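## Task

Remove both white insoles from the hanger and set them down flat on the table next to each other, near but not overlapping; the remaining insole must stay clipped and the hanger must stay on its rail.

## Robot and tools

Robot: two arms, left_arm and right_arm, each with a parallel two-finger gripper. Bases in the scene frame: left_arm at (+0.011, +0.314, +0.028) m, right_arm at (+0.034, -0.319, +0.035) m, both turned only slightly about z. A camera stand sits behind the arms. Objects can get a brief external nudge now and then.

Scene frame: origin at table-top height, midway between the nominal bases. +x points out over the table, +z up, and left_arm is on the +y side. Arm names do not match image left and right. Gripper axes: fingers point along its +z, and they open and close along its y. The reported hand position is the point between the pads, about 1 cm short of the fingertips.

execute_actions(actions, cameras): actions is a list of actions. Each action is a table of up to 15 rows, one row per 1/30 s step; if it has fewer rows, its last row is held until step 15. Every row is one flat list of 14 numbers, each in [-1, 1], covering both arms even if only one moves: left dx, dy, dz, rx, ry, rz, opening, then right dx, dy, dz, rx, ry, rz, opening. The six pose numbers are offsets, not poses: they are measured from that arm's Hand target as it stood when the action began, along that Hand target's own axes. Each row is counted from that same start, not from the row before it, so sending the same offset in a new action moves the hand further. Scale: 1.0 is 0.6 m for dx, dy, dz, and 180 degrees for the rotation vector rx, ry, rz. opening is absolute: +1 is fully open (0.094 m), -1 is closed. Six zeros ask nothing new of an arm, but its opening is always a live command, so resend the current value to leave the fingers alone. cameras lists camera names, ["all"] or []; images come with an empty actions list or when requested.

move(target, speed, blend, opening_speed, grip_force, blocking, cameras): target is one 14-number row in the same layout and scale as above, or a list of up to 15 such rows. Every row is an offset from the Hand targets at the start of the move, not from the previous row. Straight-line paths, all arms finishing together, capped at 10 s total. speed: m/s, 0.002 to 2.9, default 0.25 (rotation up to twice that in rad/s); one value or one per target. blend: corner rounding in metres for lists, 0 means stop at each point. opening_speed: rate of change of the commanded opening, per second on the -1..+1 scale, at least 0.2; use it to close gently on something squashable. grip_force: newtons per finger pad, about 10 to 50, one value or one per arm; it persists, and low values close slowly. blocking=false returns after about 0.5 s while the move keeps running. The result adds a move: line with the ending (done, off_target, moving, held, fault) and limits (paced = pose clipped, held = steps withheld). done means at rest within 10 mm and 2 degrees; it says nothing about contact. Paths do not avoid obstacles or the other arm; faster moves stray more and hit harder.

wait(seconds): 0 to 3600, lets the scene run without new commands; a running move continues. stop(): brakes a running move. zoom_image(camera, region): camera is cam_high, cam_low, cam_left_wrist or cam_right_wrist; region is [x0, y0, x1, y1] pixels from the top-left, at most 504 by 504, on that camera's newest image. finished_scene(scene): scene number 1 to 3; irreversible. After ending scene 1, make no further calls in that reply.

Cameras: all four are 672x504. cam_high looks down from above and in front; cam_low is low on the +y side; the wrist cameras ride on each hand.

Results: end_effector_position (m) and end_effector_quat_wxyz per arm in the scene frame, possibly off by a few cm at long reach. Hand target is the last commanded pose after clipping; the next offsets start from it. The hand often rests short of it due to friction and load; re-sending zeros in execute_actions requests it again, otherwise send the remaining distance. grip_measured uses the opening scale (reads up to about 2.5 mm wide when empty); grip_effort_nm is gripper motor effort, negative closing. Joint torques, Joint velocities ("within noise" means still), Tool commands, step readings of hand positions, and MOTOR HOT or FAULT lines may appear. Orientation commands are clipped to within 40 degrees of the current one each step.

Joint ranges (rad): waist -2.618 to 3.054, shoulder 0 to 3.142, elbow 0 to 3.142 (straight at 2.901), wrist pitch -1.571 to 1.571, wrist yaw -1.571 to 1.571, wrist roll -2.094 to 2.094.

Avoid: dropping the insoles or releasing them while moving; striking the table, hanger, rail or stand hard (a hard hit on fixed or heavy things fails the scene); letting anything end up on the floor or off the table; any contact or squeeze between the two arms, including closing one gripper on the other's fingers; paths passing near an arm's own base, which can whip the elbow around; and pressing into unreachable poses or holding loads long, which heats motors (warning at 75 C, the arm folds away and is lost at 90 C, and it goes limp at 100 C). To relieve a push, command the target back behind the gripper. Every arm stop costs; smooth, fast, low-effort motion is preferred.

Each tool is called after "Call:" in YAML: its name, and indented under it one key for each argument.

## Session

Call:
execute_actions:
  actions: []

Scene clock: 0.00 s.
left_arm: end_effector_position=(+0.4187, +0.3095, +0.1377) grip_measured=+1.000 grip_effort_nm=n/a end_effector_quat_wxyz=(+0.601, -0.010, +0.799, +0.006) | right_arm: end_effector_position=(+0.4416, -0.2891, +0.1421) grip_measured=+1.000 grip_effort_nm=n/a end_effector_quat_wxyz=(+0.601, -0.016, +0.797, -0.054)
Joint positions: left_arm=[-0.057 1.558 0.385 0.891 -0.057 -0.02 0.094] | right_arm=[0.142 1.595 0.394 0.918 0.231 -0.043 0.094]
Joint velocities: within noise
Joint torques (N m): no reading
Heat: left arm: 28 °C; right arm: 31 °C.
Hand target: left_arm +0.4205, +0.3095, +0.1427; +0.606, -0.010, +0.795, +0.005 | right_arm +0.4416, -0.2893, +0.1416; +0.599, -0.016, +0.799, -0.055
Tool commands: left_gripper/opening=+1.0 right_gripper/opening=+1.0
camera_calibration:
cam_left_wrist: T_world_to_cam=[[0.0144, -0.99985, -0.00924, 0.30679], [-0.65545, -0.00246, -0.75523, 0.41541], [0.7551, 0.01693, -0.65539, -0.14305]] pos_world=[0.37588, 0.31019, 0.22282]
cam_right_wrist: T_world_to_cam=[[-0.05137, -0.99347, 0.10191, -0.27935], [-0.66431, -0.0422, -0.74626, 0.42705], [0.74569, -0.10604, -0.65781, -0.17867]] pos_world=[0.40258, -0.27844, 0.22963]

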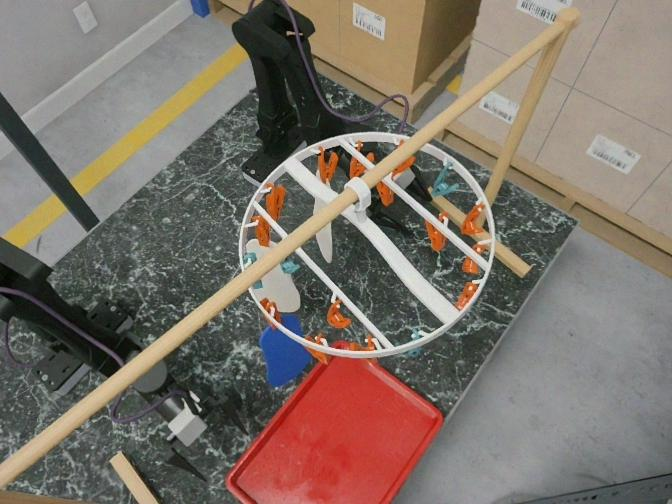

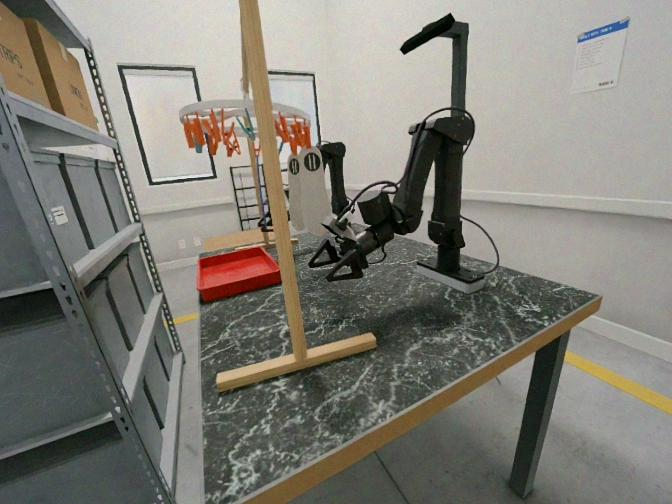

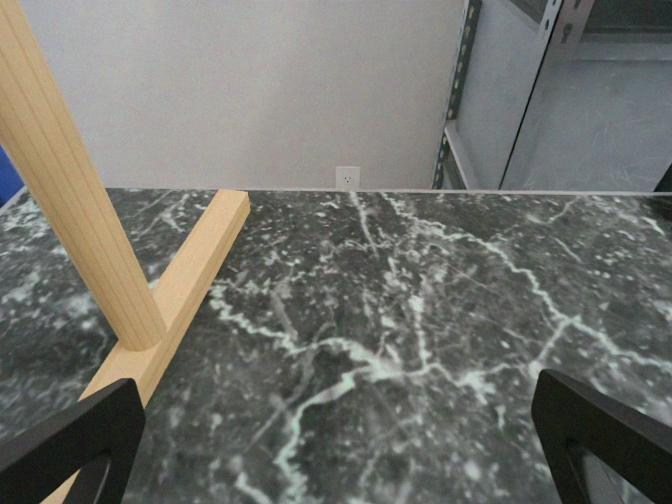

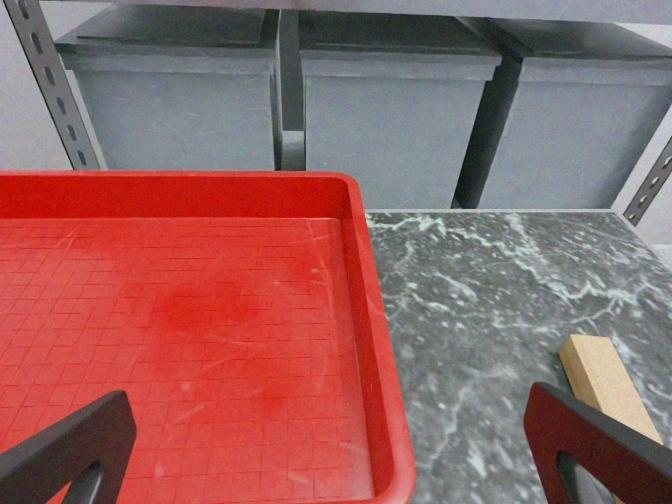

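Call:
zoom_image:
  camera: "cam_high"
  region: [220, 110, 520, 400]

Call:
zoom_image:
  camera: "cam_low"
  region: [170, 80, 390, 290]

Scaled by 1.680 from the camera's image (finer frame: 960x720).

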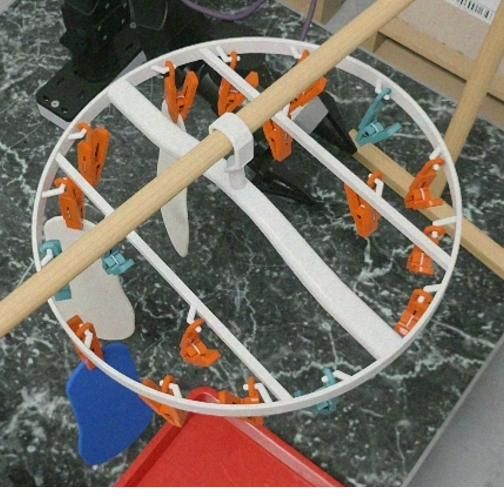

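Scaled by 2.291 from the camera's image (finer frame: 960x720).

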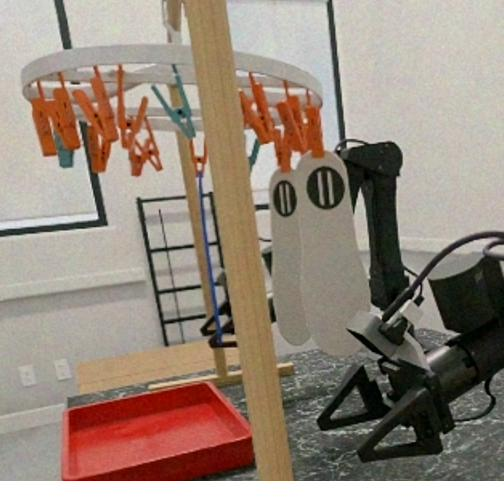

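Call:
move:
  target:
    - [0,0,-0.2,0,0,0,1, 0.0625,-0.0167,-0.329,0,0,0,1]
    - [-0.096,-0.099,-0.3215,0.2706,-0.0801,0.0365,1,-0.0848,0.1467,-0.4167,-0.2658,-0.0987,-0.0051,1]
  blend: 0.04
  cameras: ["all"]

Scene clock: 47.93 s.
left_arm: end_effector_position=(+0.2509, +0.2452, +0.2444) grip_measured=+1.000 grip_effort_nm=-0.01 end_effector_quat_wxyz=(+0.644, +0.281, +0.650, -0.290) | right_arm: end_effector_position=(+0.2204, -0.1801, +0.2550) grip_measured=+1.000 grip_effort_nm=0.00 end_effector_quat_wxyz=(+0.655, -0.273, +0.652, +0.268)
Joint positions: left_arm=[0.476 0.735 0.184 0.535 1.326 0 0.094] | right_arm=[0.14 0.025 0.169 -0.144 -0.616 -0.007 0.094]
Joint torques (N m): left_arm=[0.68 0.38 7.83 1.54 0.11 -0.09] | right_arm=[-0.5 1.43 7.12 1.46 -0.11 0.05]
Heat: left arm: 31 °C; right arm: 33 °C.
Hand target: left_arm +0.2512, +0.2466, +0.2497; +0.647, +0.284, +0.646, -0.287 | right_arm +0.2197, -0.1802, +0.2500; +0.653, -0.271, +0.653, +0.271
Off the commanded pose: left_arm 0.006 m, 1 deg | right_arm 0.005 m, 0 deg.
joint sent to its limit (right arm) — joint 2 (shoulder), lower limit. The joint targets still meet the commanded pose.
move: done
cam_left_wrist: T_world_to_cam=[[-0.74156, -0.67088, 0.0012, 0.35231], [-0.28455, 0.31291, -0.90616, 0.25233], [0.60755, -0.67231, -0.42294, 0.20385]] pos_world=[0.20921, 0.29446, 0.31444]
cam_right_wrist: T_world_to_cam=[[0.69907, -0.71506, 0.00086, -0.28341], [-0.30801, -0.3022, -0.90211, 0.28326], [0.64532, 0.63037, -0.4315, 0.16916]] pos_world=[0.1762, -0.22369, 0.32877]

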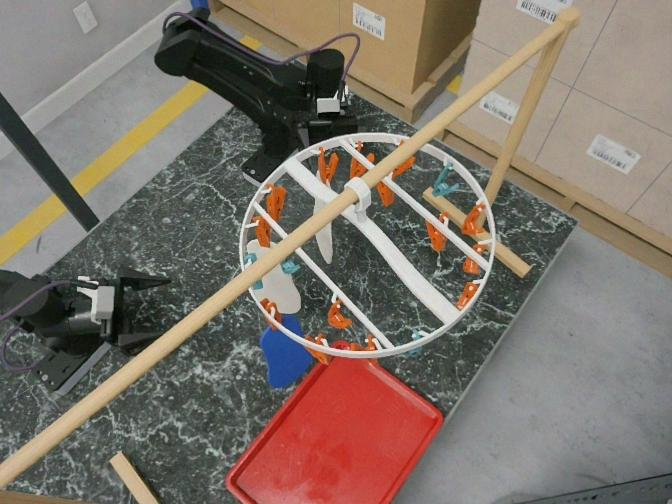

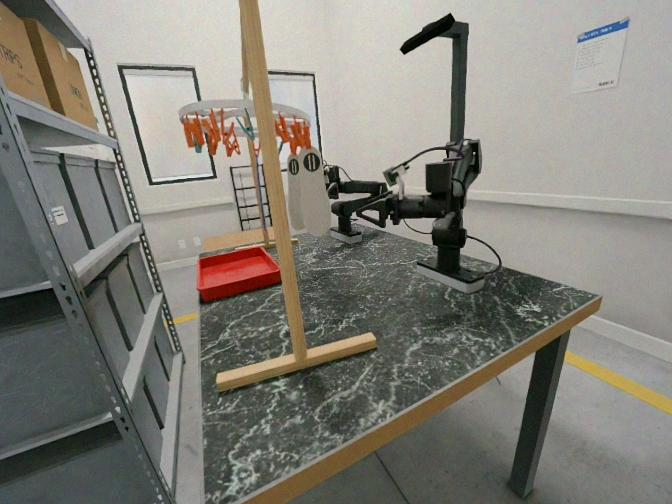

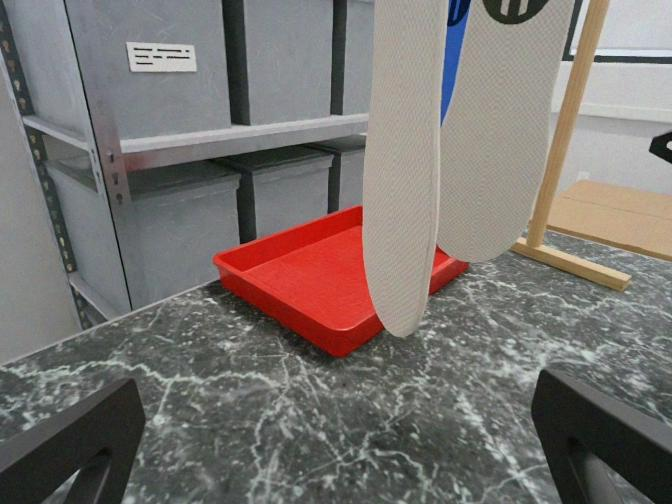

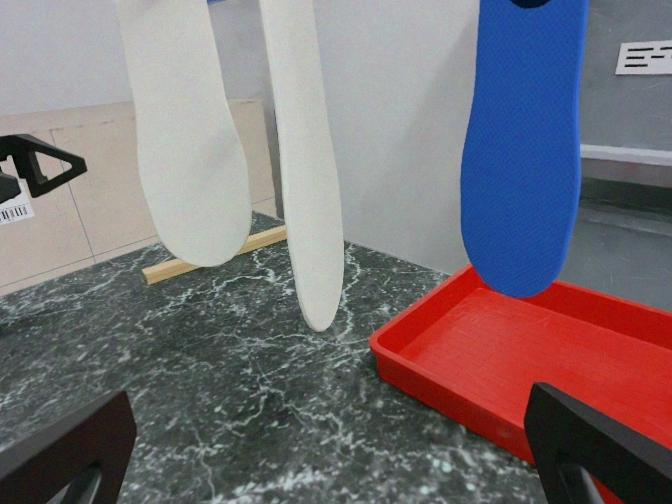

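Call:
zoom_image:
  camera: "cam_right_wrist"
  region: [100, 0, 400, 340]

Call:
zoom_image:
  camera: "cam_left_wrist"
  region: [330, 0, 600, 340]

Scaled by 1.482 from the camera's image (finer frame: 960x720).

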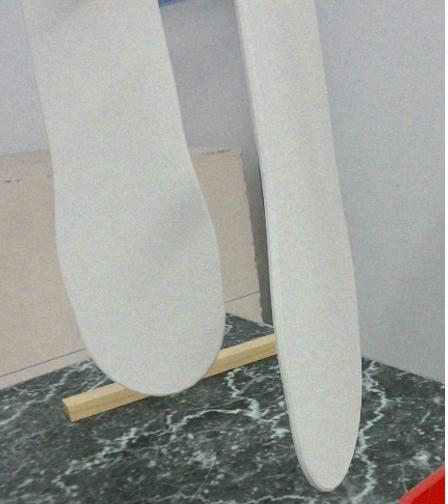

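Scaled by 1.482 from the camera's image (finer frame: 960x720).

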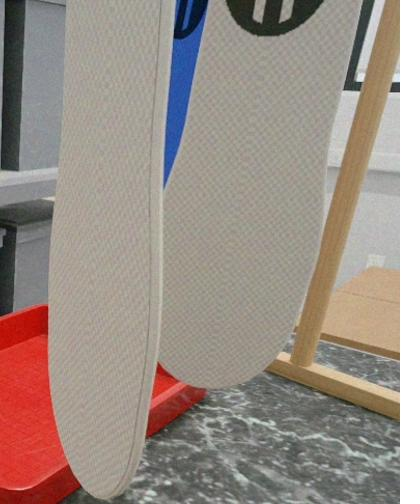

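Call:
move:
  target: [0.016,-0.118,0.149,-0.0858,-0.138,0.0203,1,0.0167,0.0529,0.1526,0.088,-0.138,-0.0194,1]
  cameras: ["all"]

Scene clock: 113.37 s.
left_arm: end_effector_position=(+0.2627, +0.1311, +0.2473) grip_measured=+1.000 grip_effort_nm=-0.01 end_effector_quat_wxyz=(+0.749, +0.164, +0.606, -0.212) | right_arm: end_effector_position=(+0.2609, -0.0959, +0.2394) grip_measured=+1.000 grip_effort_nm=0.00 end_effector_quat_wxyz=(+0.746, -0.174, +0.608, +0.207)
Joint positions: left_arm=[-0.769 1.082 0.017 1.282 -0.205 0.032 0.094] | right_arm=[1.004 1.375 0.034 1.567 0.474 -0.112 0.094]
Joint torques (N m): left_arm=[-0.76 -0.65 4.26 1.95 -0.06 0.04] | right_arm=[0.54 -1.73 6.9 1.42 0.01 -0.08]
Heat: left arm: 33 °C; right arm: 33 °C.
Hand target: left_arm +0.2590, +0.1329, +0.2407; +0.811, +0.148, +0.516, -0.232 | right_arm +0.2619, -0.0929, +0.2400; +0.817, -0.134, +0.520, +0.211
Off the commanded pose: left_arm 0.008 m, 13 deg | right_arm 0.003 m, 14 deg.
joint read past its limit (right arm) — joint 4 (wrist pitch), upper limit.
joint sent to its limit (left arm) — joint 3 (elbow), lower limit, where the elbow is as bent as it goes. The joint targets are off in orientation, not in position.
joint sent to its limit (right arm) — joint 4 (wrist pitch), upper limit. The joint targets are off in orientation, not in position.
move: off_target (left_arm, right_arm)
cam_left_wrist: T_world_to_cam=[[-0.51721, -0.85586, -0.00264, 0.25079], [-0.18546, 0.11508, -0.97589, 0.3112], [0.83552, -0.50425, -0.21824, -0.01136]] pos_world=[0.19692, 0.1731, 0.30188]
cam_right_wrist: T_world_to_cam=[[0.51252, -0.85868, -0.0014, -0.21612], [-0.20973, -0.12361, -0.96991, 0.31487], [0.83267, 0.49739, -0.24344, -0.02346]] pos_world=[0.19634, -0.13499, 0.29939]

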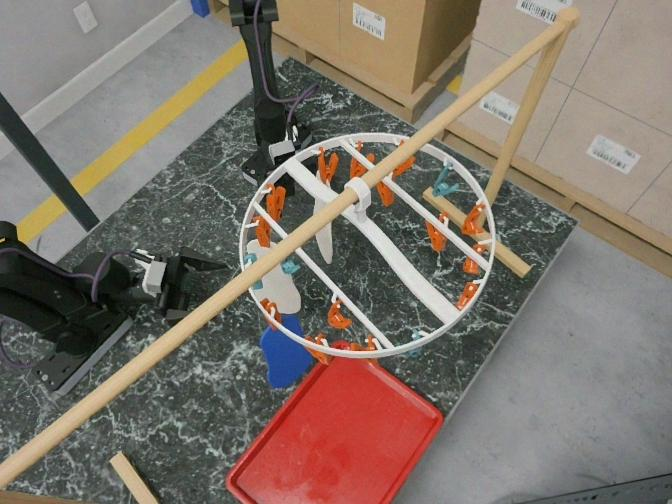

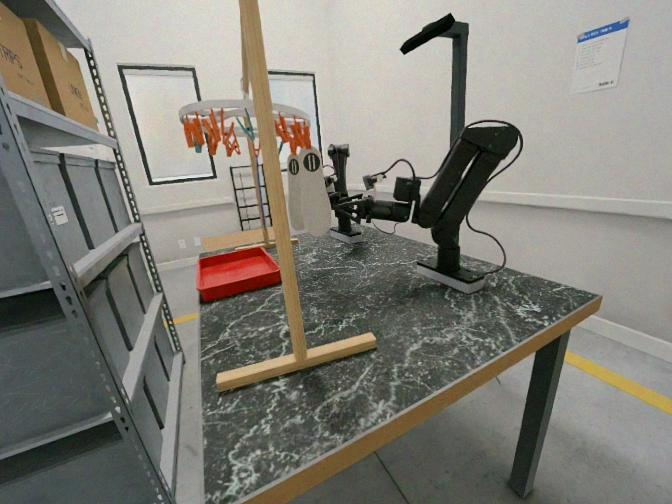

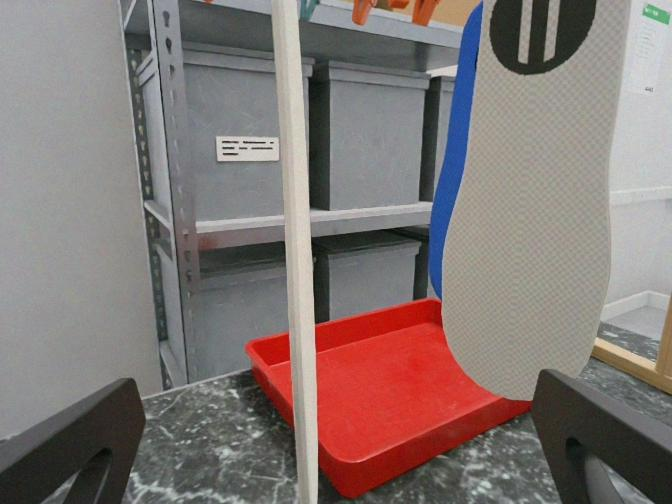

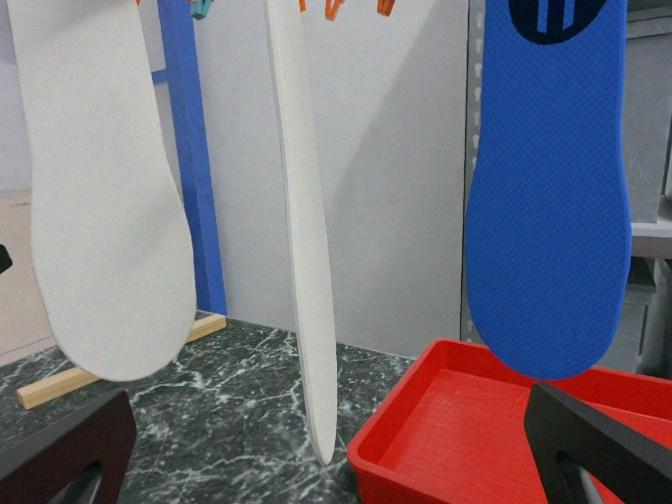

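Call:
move:
  target: [0.0493,0.0167,0.1057,0,0,0,1,0.0493,0.008,0.1057,0,0,0,1]
  speed: 0.12
  cameras: ["cam_left_wrist","cam_right_wrist","cam_high"]

Scene clock: 119.67 s.
left_arm: end_effector_position=(+0.3189, +0.1062, +0.2339) grip_measured=+1.000 grip_effort_nm=-0.01 end_effector_quat_wxyz=(+0.747, +0.176, +0.606, -0.211) | right_arm: end_effector_position=(+0.3174, -0.0582, +0.2408) grip_measured=+1.000 grip_effort_nm=0.00 end_effector_quat_wxyz=(+0.748, -0.165, +0.612, +0.195)
Joint positions: left_arm=[-0.65 1.559 0.194 1.57 -0.071 0.023 0.094] | right_arm=[0.891 1.634 0.279 1.569 0.394 -0.091 0.094]
Joint torques (N m): left_arm=[0.69 -2.65 6.43 1.98 0.08 -0.1] | right_arm=[-0.58 -3.81 7.2 1.45 -0.13 0.05]
Heat: left arm: 32 °C; right arm: 33 °C.
Hand target: left_arm +0.3237, +0.1043, +0.2409; +0.811, +0.147, +0.516, -0.232 | right_arm +0.3208, -0.0549, +0.2400; +0.817, -0.134, +0.520, +0.211
Off the commanded pose: left_arm 0.009 m, 13 deg | right_arm 0.005 m, 14 deg.
joint read past its limit (right arm) — joint 4 (wrist pitch), upper limit.
joint sent to its limit (left arm) — joint 4 (wrist pitch), upper limit. The joint targets are off in orientation, not in position.
joint sent to its limit (right arm) — joint 4 (wrist pitch), upper limit. The joint targets are off in orientation, not in position.
move: off_target (left_arm, right_arm)
cam_left_wrist: T_world_to_cam=[[-0.52877, -0.84848, -0.02229, 0.26604], [-0.1799, 0.1377, -0.974, 0.30679], [0.82948, -0.51101, -0.22545, -0.0694]] pos_world=[0.25343, 0.14801, 0.2891]
cam_right_wrist: T_world_to_cam=[[0.48581, -0.87406, -0.00118, -0.2052], [-0.21665, -0.1191, -0.96896, 0.33497], [0.84679, 0.47099, -0.24722, -0.09406]] pos_world=[0.25191, -0.09516, 0.30108]
Images, in order (width x height): cam_high 672x504, cam_left_wrist 672x504, cam_right_wrist 672x504.

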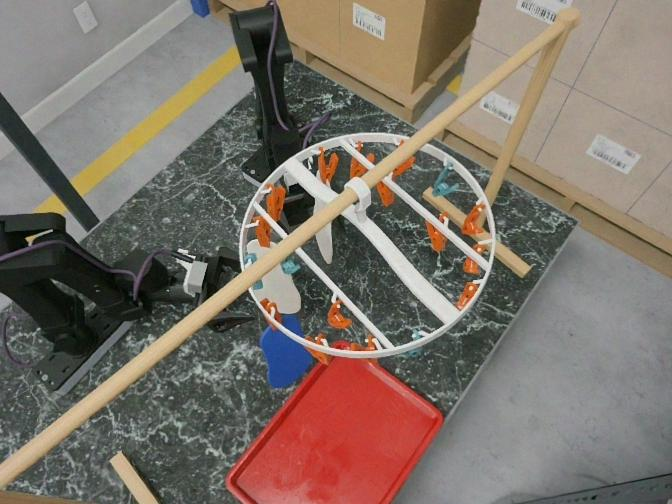

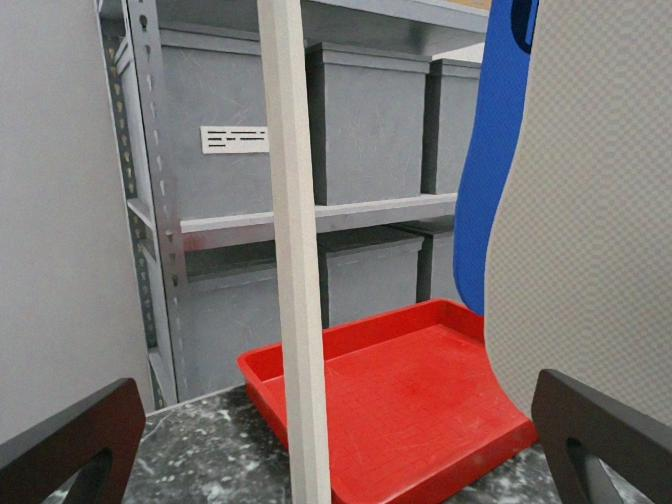

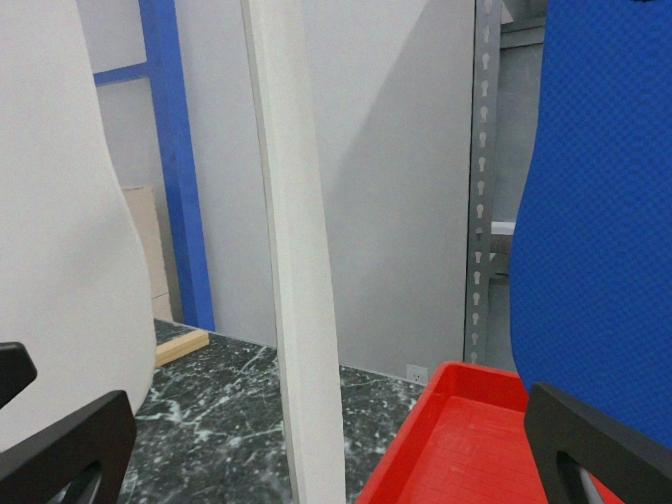

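Call:
move:
  target: [0.014,0.012,0.03,0,0.078,0,1,0.014,0.008,0.03,0,0.078,0,1]
  speed: 0.12
  cameras: ["cam_left_wrist","cam_right_wrist"]

Scene clock: 126.90 s.
left_arm: end_effector_position=(+0.3379, +0.1026, +0.2382) grip_measured=+1.000 grip_effort_nm=-0.01 end_effector_quat_wxyz=(+0.742, +0.176, +0.612, -0.210) | right_arm: end_effector_position=(+0.3304, -0.0429, +0.2447) grip_measured=+1.000 grip_effort_nm=0.00 end_effector_quat_wxyz=(+0.751, -0.160, +0.609, +0.198)
Joint positions: left_arm=[-0.612 1.565 0.269 1.488 -0.036 0.013 0.094] | right_arm=[0.889 1.694 0.361 1.56 0.394 -0.087 0.094]
Joint torques (N m): left_arm=[0.65 -2.97 7.09 1.7 0.07 -0.1] | right_arm=[-0.58 -4.41 7.38 1.29 -0.03 0.05]
Heat: left arm: 33 °C; right arm: 33 °C.
Hand target: left_arm +0.3444, +0.0999, +0.2407; +0.742, +0.175, +0.611, -0.212 | right_arm +0.3358, -0.0410, +0.2400; +0.747, -0.159, +0.616, +0.193
Off the commanded pose: left_arm 0.008 m, 0 deg | right_arm 0.007 m, 1 deg.
move: done
cam_left_wrist: T_world_to_cam=[[-0.52815, -0.84891, -0.0204, 0.27252], [-0.19292, 0.14335, -0.97069, 0.31789], [0.82695, -0.50873, -0.23948, -0.08206]] pos_world=[0.27311, 0.14402, 0.29448]
cam_right_wrist: T_world_to_cam=[[0.48414, -0.87493, -0.00998, -0.19547], [-0.21126, -0.10581, -0.97169, 0.34284], [0.8491, 0.47254, -0.23606, -0.11464]] pos_world=[0.26441, -0.08057, 0.30412]

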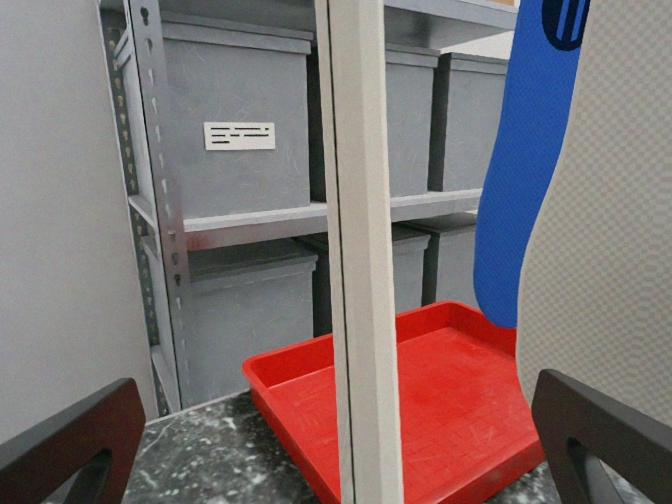

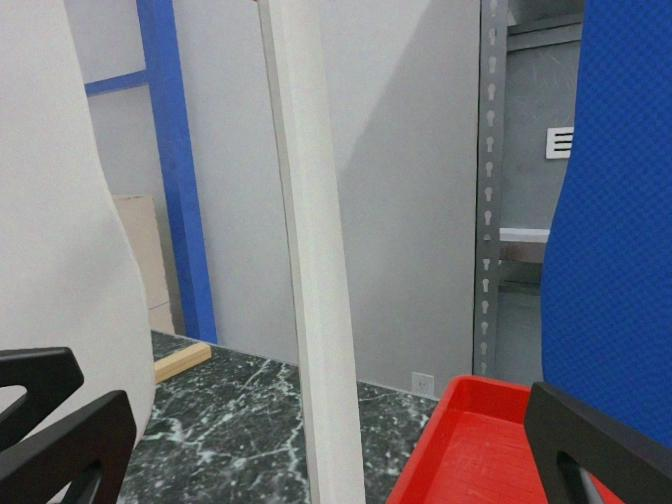

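Call:
move:
  target: [0,0,0,0,0,0,-1,0,0,0,0,0,0,-1]
  grip_force: 35
  cameras: ["cam_left_wrist","cam_right_wrist"]

Scene clock: 134.93 s.
left_arm: end_effector_position=(+0.3378, +0.1025, +0.2380) grip_measured=-0.933 grip_effort_nm=-0.76 end_effector_quat_wxyz=(+0.742, +0.177, +0.612, -0.210) | right_arm: end_effector_position=(+0.3304, -0.0429, +0.2446) grip_measured=-0.947 grip_effort_nm=-0.71 end_effector_quat_wxyz=(+0.751, -0.160, +0.609, +0.198)
Joint positions: left_arm=[-0.612 1.565 0.269 1.487 -0.035 0.012 0.003] | right_arm=[0.889 1.694 0.361 1.559 0.394 -0.087 0.002]
Joint torques (N m): left_arm=[0.64 -3 7.09 1.73 0.08 -0.1] | right_arm=[-0.57 -4.4 7.42 1.3 -0.03 0.05]
Heat: left arm: 32 °C; right arm: 33 °C.
Hand target: left_arm +0.3444, +0.0999, +0.2407; +0.742, +0.175, +0.611, -0.213 | right_arm +0.3358, -0.0410, +0.2399; +0.747, -0.159, +0.616, +0.193
Off the commanded pose: left_arm 0.008 m, 0 deg | right_arm 0.007 m, 1 deg.
grip_force (N): 35, 35
move: done
cam_left_wrist: T_world_to_cam=[[-0.52885, -0.84848, -0.02022, 0.2725], [-0.19357, 0.14378, -0.97049, 0.31787], [0.82635, -0.50933, -0.24028, -0.08165]] pos_world=[0.27311, 0.14392, 0.29438]
cam_right_wrist: T_world_to_cam=[[0.48422, -0.87489, -0.0102, -0.19538], [-0.21169, -0.10583, -0.97159, 0.34296], [0.84895, 0.47262, -0.23645, -0.11461]] pos_world=[0.26451, -0.08047, 0.30412]

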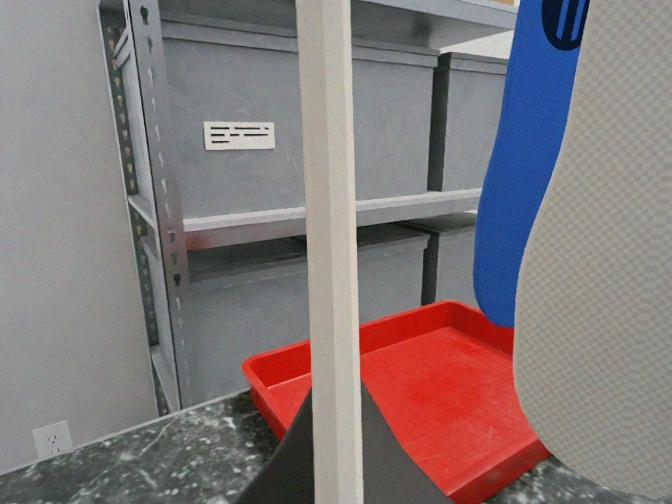

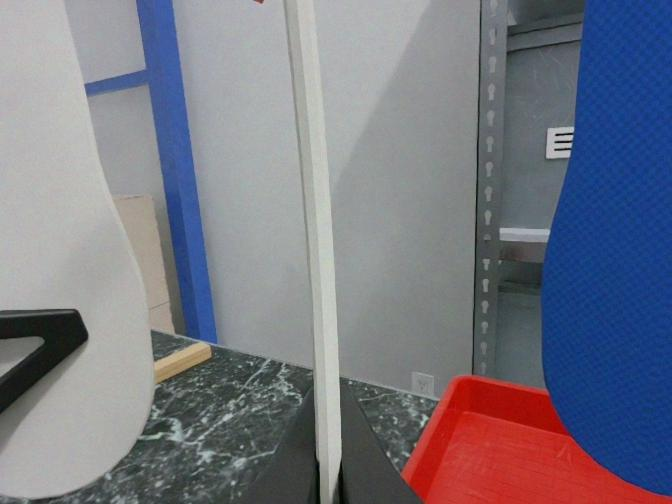

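Call:
move:
  target:
    - [0.163,0,-0.032,0,0,0,-1,0,0,0,0,0,0,-1]
    - [0.163,0,-0.032,0,0,0,-1,0.163,0,-0.032,0,0,0,-1]
  speed: 0.1
  cameras: ["all"]

Scene clock: 141.30 s.
left_arm: end_effector_position=(+0.3449, +0.0977, +0.1500) grip_measured=-0.933 grip_effort_nm=-0.76 end_effector_quat_wxyz=(+0.676, +0.198, +0.684, -0.191) | right_arm: end_effector_position=(+0.3359, -0.0421, +0.1478) grip_measured=-0.948 grip_effort_nm=-0.75 end_effector_quat_wxyz=(+0.678, -0.174, +0.693, +0.172)
Joint positions: left_arm=[-0.612 1.851 0.255 1.583 -0.035 0.007 0.003] | right_arm=[0.892 1.937 0.342 1.57 0.426 0.012 0.002]
Joint torques (N m): left_arm=[0.49 -3.7 2.56 1.94 0.04 -0.11] | right_arm=[0.54 -5.18 4.68 1.52 0.09 0.04]
Heat: left arm: 32 °C; right arm: 33 °C.
Hand target: left_arm +0.3443, +0.0999, +0.1412; +0.742, +0.175, +0.611, -0.213 | right_arm +0.3356, -0.0411, +0.1402; +0.747, -0.159, +0.616, +0.193
Off the commanded pose: left_arm 0.009 m, 12 deg | right_arm 0.008 m, 12 deg.
joint read past its limit (right arm) — joint 4 (wrist pitch), upper limit.
joint sent to its limit (left arm) — joint 4 (wrist pitch), upper limit. The joint targets are off in orientation, not in position.
joint sent to its limit (right arm) — joint 4 (wrist pitch), upper limit. The joint targets are off in orientation, not in position.
grip_force (N): 35, 35
move: off_target (left_arm, right_arm)
cam_left_wrist: T_world_to_cam=[[-0.53281, -0.84596, -0.0215, 0.27176], [-0.35492, 0.24646, -0.90182, 0.26987], [0.76821, -0.47287, -0.43156, -0.06593]] pos_world=[0.29122, 0.13221, 0.22077]
cam_right_wrist: T_world_to_cam=[[0.46514, -0.8852, -0.00863, -0.19259], [-0.40435, -0.20378, -0.89162, 0.29886], [0.7875, 0.41821, -0.45271, -0.09234]] pos_world=[0.28314, -0.07096, 0.22301]

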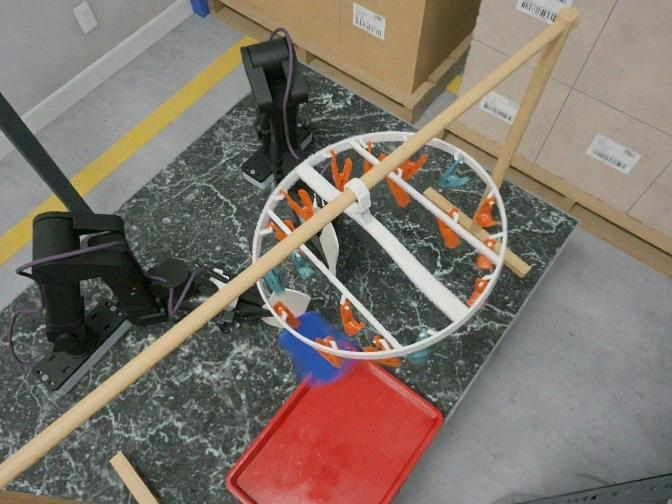

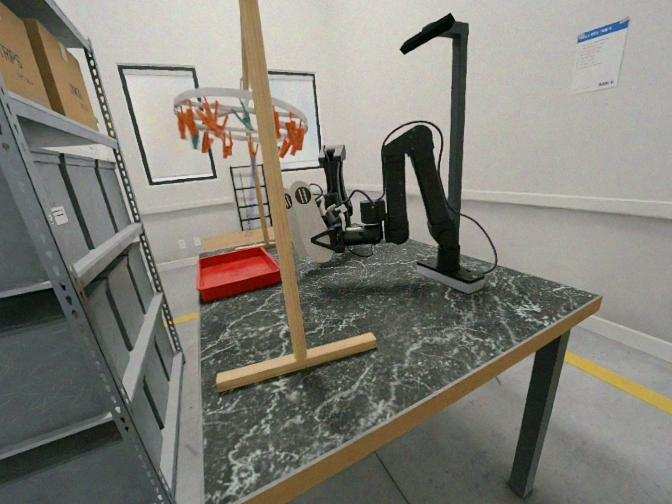

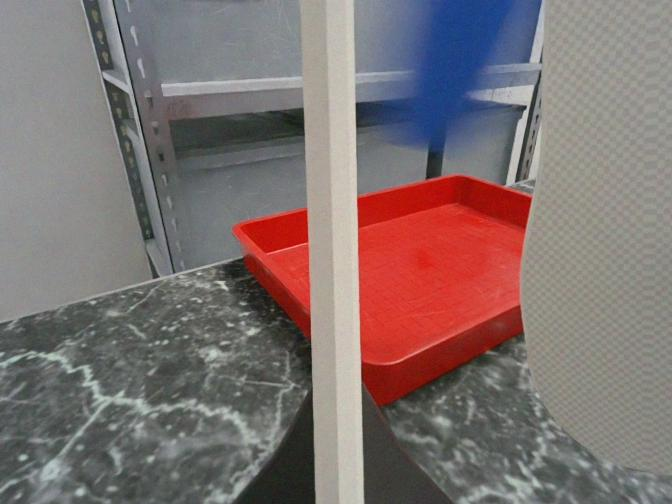

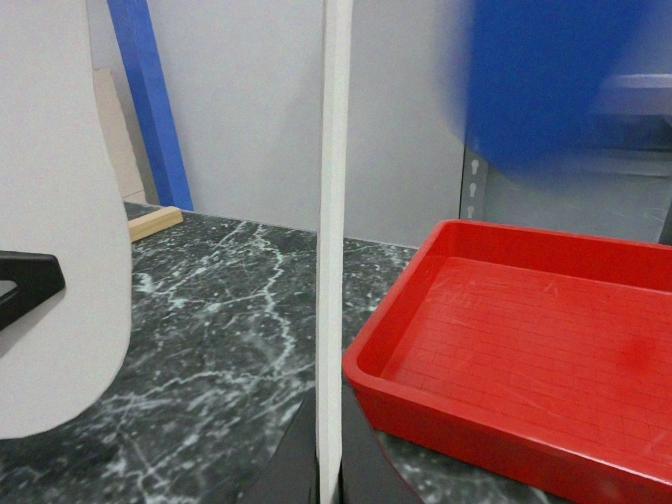

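Call:
move:
  target:
    - [-0.0608,0.0008,-0.1475,0,0,0,-1,-0.0642,-0.058,-0.1572,0,0,0,-1]
    - [-0.0048,-0.0557,-0.1225,0.0479,0.352,-0.3765,-1,-0.0137,-0.0435,-0.1588,-0.063,0.362,0.3705,-1]
  speed: 0.25
  blend: 0.02
  cameras: ["all"]

Scene clock: 167.13 s.
left_arm: end_effector_position=(+0.2581, +0.1115, +0.1210) grip_measured=-0.933 grip_effort_nm=-0.76 end_effector_quat_wxyz=(+0.080, -0.056, +0.869, -0.486) | right_arm: end_effector_position=(+0.2617, -0.1111, +0.1252) grip_measured=-0.948 grip_effort_nm=-0.75 end_effector_quat_wxyz=(+0.084, +0.053, +0.867, +0.489)
Joint positions: left_arm=[-0.262 1.35 0.551 -0.127 0.87 -0.68 0.003] | right_arm=[0.25 1.275 0.47 -0.074 -0.851 0.725 0.002]
Joint torques (N m): left_arm=[0.66 -2.65 8.92 1.18 0.47 0.08] | right_arm=[-0.62 -2.7 9.98 0.94 -0.45 -0.12]
Heat: left arm: 33 °C; right arm: 34 °C.
Hand target: left_arm +0.2649, +0.1099, +0.1298; +0.084, -0.048, +0.865, -0.493 | right_arm +0.2650, -0.1099, +0.1302; +0.083, +0.047, +0.865, +0.493
Off the commanded pose: left_arm 0.011 m, 1 deg | right_arm 0.006 m, 1 deg.
grip_force (N): 35, 35
move: off_target (left_arm)
cam_left_wrist: T_world_to_cam=[[0.00555, -0.52022, 0.85401, -0.04469], [-0.97162, 0.19917, 0.12763, 0.24938], [-0.23649, -0.83048, -0.50435, 0.30277]] pos_world=[0.31415, 0.17853, 0.15904]
cam_right_wrist: T_world_to_cam=[[-0.01876, -0.52399, -0.85152, 0.05294], [-0.96891, -0.20061, 0.1448, 0.25303], [-0.2467, 0.82776, -0.50394, 0.30742]] pos_world=[0.32199, -0.17597, 0.16336]

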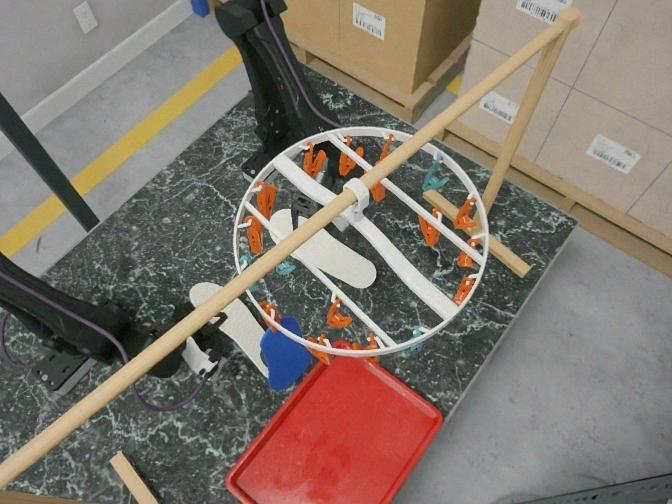

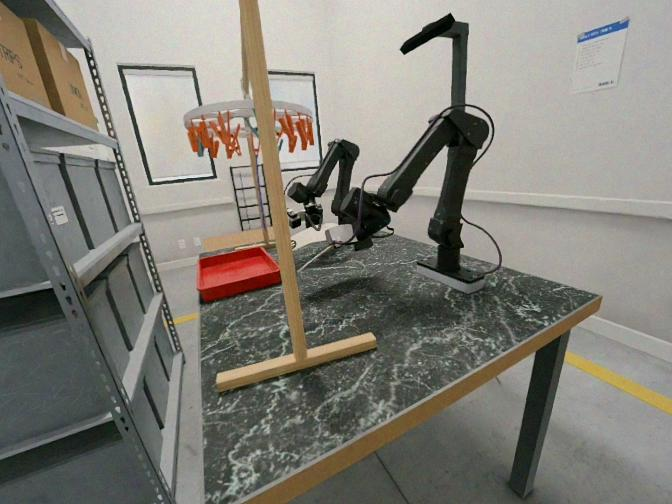

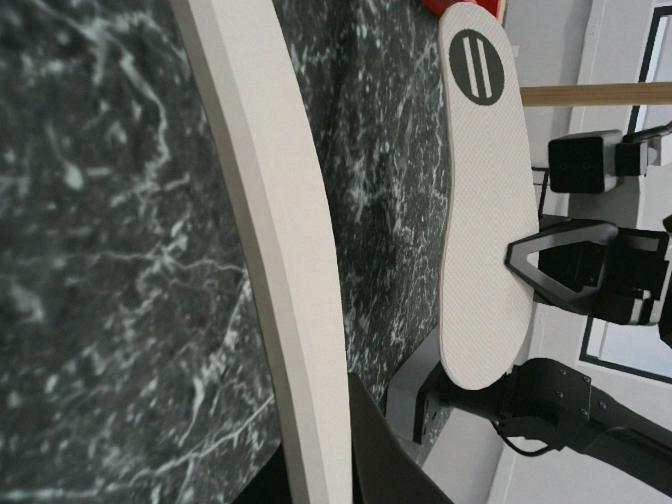

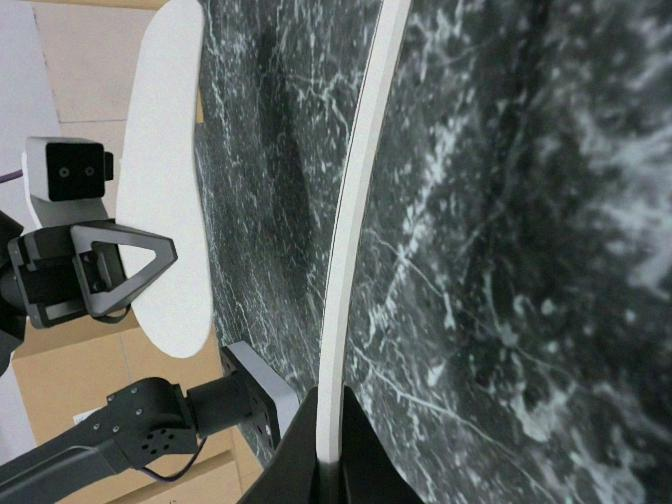

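Call:
zoom_image:
  camera: "cam_low"
  region: [250, 180, 410, 300]

Scaled by 3.150 from the camera's image (finer frame: 960x720).

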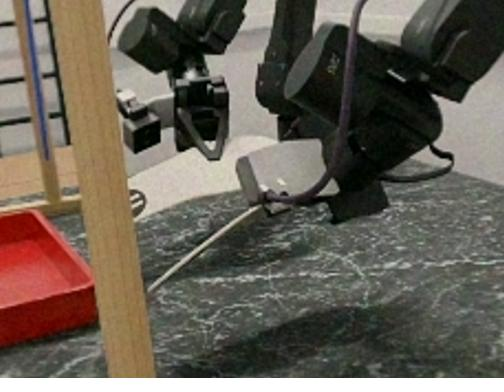

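Call:
move:
  target: [0.0258,0.0498,0.1593,0,0,0.055,-1,0.02,-0.0578,0.1298,0,0,-0.033,-1]
  speed: 0.15
  cameras: ["all"]

Scene clock: 190.63 s.
left_arm: end_effector_position=(+0.2737, +0.0418, +0.0624) grip_measured=-0.933 grip_effort_nm=-0.76 end_effector_quat_wxyz=(+0.133, +0.028, +0.863, -0.487) | right_arm: end_effector_position=(+0.2734, -0.0582, +0.0687) grip_measured=-0.948 grip_effort_nm=-0.75 end_effector_quat_wxyz=(+0.118, -0.002, +0.861, +0.494)
Joint positions: left_arm=[-0.508 1.732 0.506 0.522 0.712 -0.764 0.003] | right_arm=[0.45 1.663 0.402 0.558 -0.725 0.823 0.002]
Joint torques (N m): left_arm=[-0.7 -4.11 3.47 1.73 0.19 -0.05] | right_arm=[0.39 -4.3 4.72 1.27 -0.21 0.02]
Heat: left arm: 31 °C; right arm: 34 °C.
Hand target: left_arm +0.2683, +0.0419, +0.0548; +0.126, +0.027, +0.866, -0.484 | right_arm +0.2681, -0.0599, +0.0602; +0.109, +0.002, +0.866, +0.488
Off the commanded pose: left_arm 0.009 m, 1 deg | right_arm 0.010 m, 1 deg.
grip_force (N): 35, 35
move: done
cam_left_wrist: T_world_to_cam=[[-0.19276, -0.52171, 0.83106, 0.02481], [-0.95642, 0.2892, -0.04028, 0.2885], [-0.21933, -0.80261, -0.55472, 0.21627]] pos_world=[0.32815, 0.10309, 0.11097]
cam_right_wrist: T_world_to_cam=[[0.11122, -0.51992, -0.84695, -0.0029], [-0.96495, -0.26035, 0.0331, 0.28625], [-0.23771, 0.81358, -0.53065, 0.23666]] pos_world=[0.3328, -0.11952, 0.11365]

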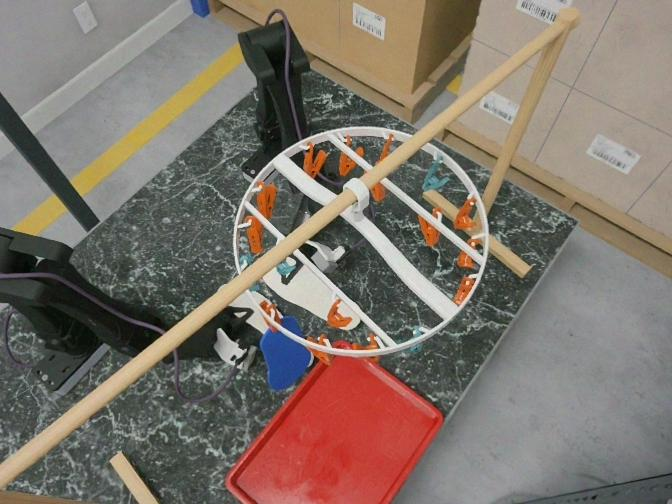

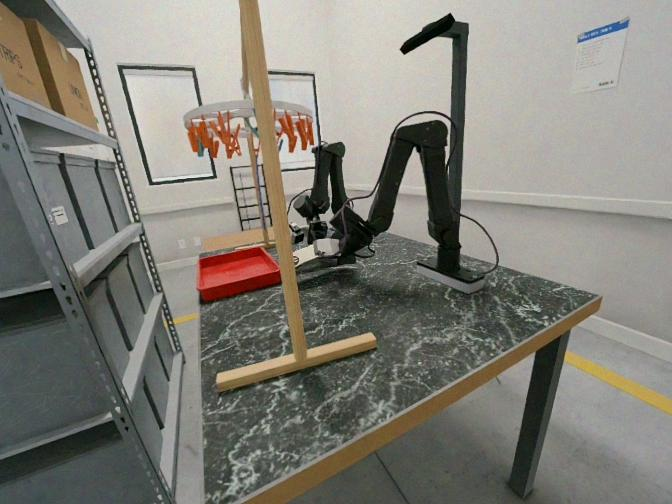

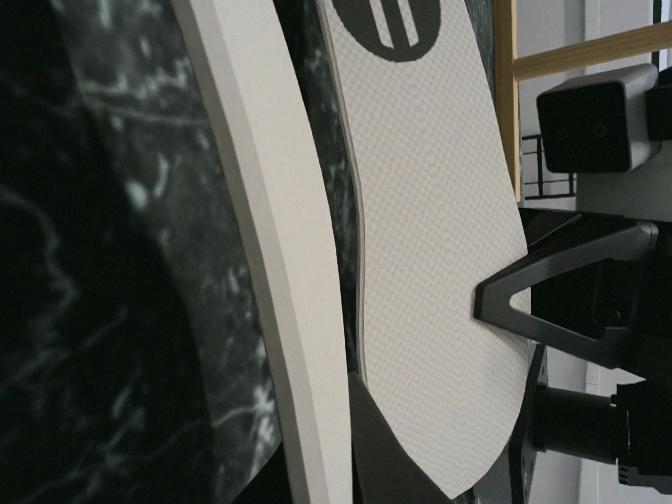

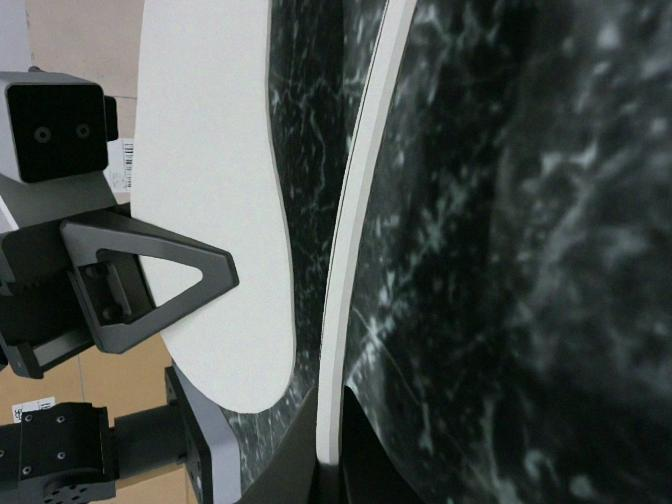

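Call:
move:
  target: [0.0152,0.0463,0.0357,0,0,0,-1,0.0108,-0.0493,0.0292,0,0,0,-1]
  speed: 0.08
  cameras: ["all"]

Scene clock: 207.93 s.
left_arm: end_effector_position=(+0.2745, +0.0373, +0.0263) grip_measured=-0.933 grip_effort_nm=-0.77 end_effector_quat_wxyz=(+0.134, +0.028, +0.862, -0.487) | right_arm: end_effector_position=(+0.2741, -0.0580, +0.0335) grip_measured=-0.948 grip_effort_nm=-0.75 end_effector_quat_wxyz=(+0.119, -0.002, +0.861, +0.494)
Joint positions: left_arm=[-0.521 1.922 0.49 0.737 0.702 -0.776 0.003] | right_arm=[0.45 1.871 0.377 0.793 -0.724 0.823 0.002]
Joint torques (N m): left_arm=[-0.75 -4.55 2.48 1.73 0.18 -0.05] | right_arm=[0.5 -4.85 3.49 1.27 -0.19 0.01]
Heat: left arm: 32 °C; right arm: 33 °C.
Hand target: left_arm +0.2682, +0.0379, +0.0187; +0.126, +0.027, +0.866, -0.484 | right_arm +0.2681, -0.0599, +0.0252; +0.109, +0.002, +0.866, +0.488
Off the commanded pose: left_arm 0.010 m, 1 deg | right_arm 0.010 m, 2 deg.
grip_force (N): 35, 35
move: done
cam_left_wrist: T_world_to_cam=[[-0.19381, -0.52077, 0.8314, 0.05275], [-0.95628, 0.28949, -0.04159, 0.28905], [-0.21902, -0.80311, -0.55411, 0.19274]] pos_world=[0.32885, 0.09859, 0.07497]
cam_right_wrist: T_world_to_cam=[[0.11185, -0.5197, -0.847, -0.03277], [-0.9652, -0.25959, 0.03182, 0.28832], [-0.23641, 0.81396, -0.53065, 0.21763]] pos_world=[0.3334, -0.11932, 0.07855]

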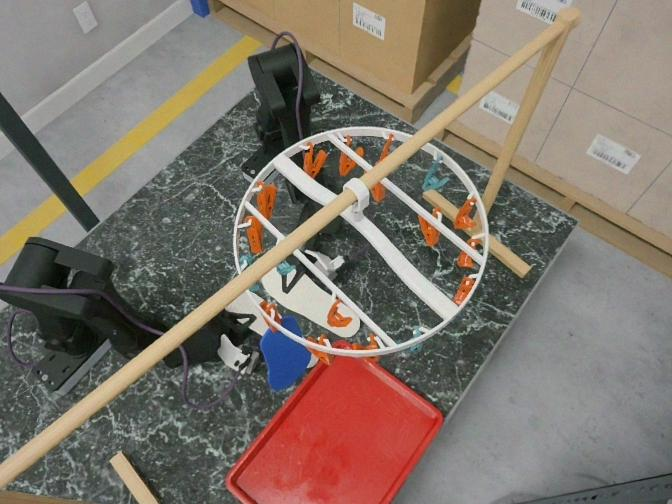

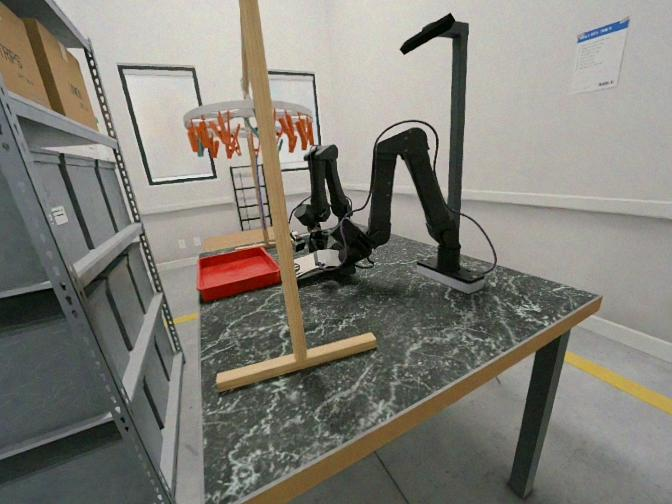

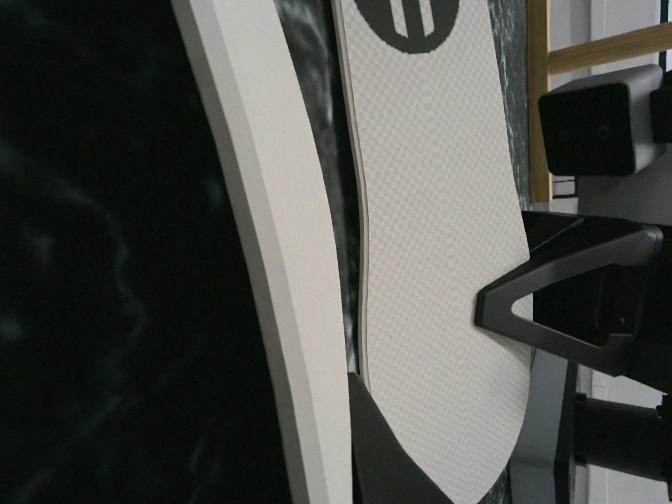

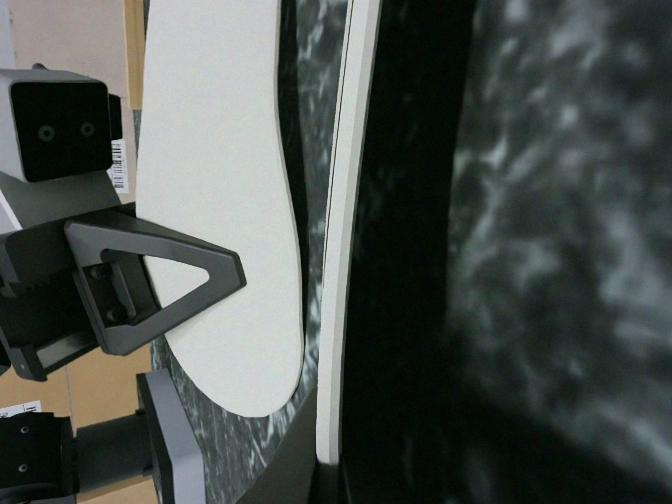

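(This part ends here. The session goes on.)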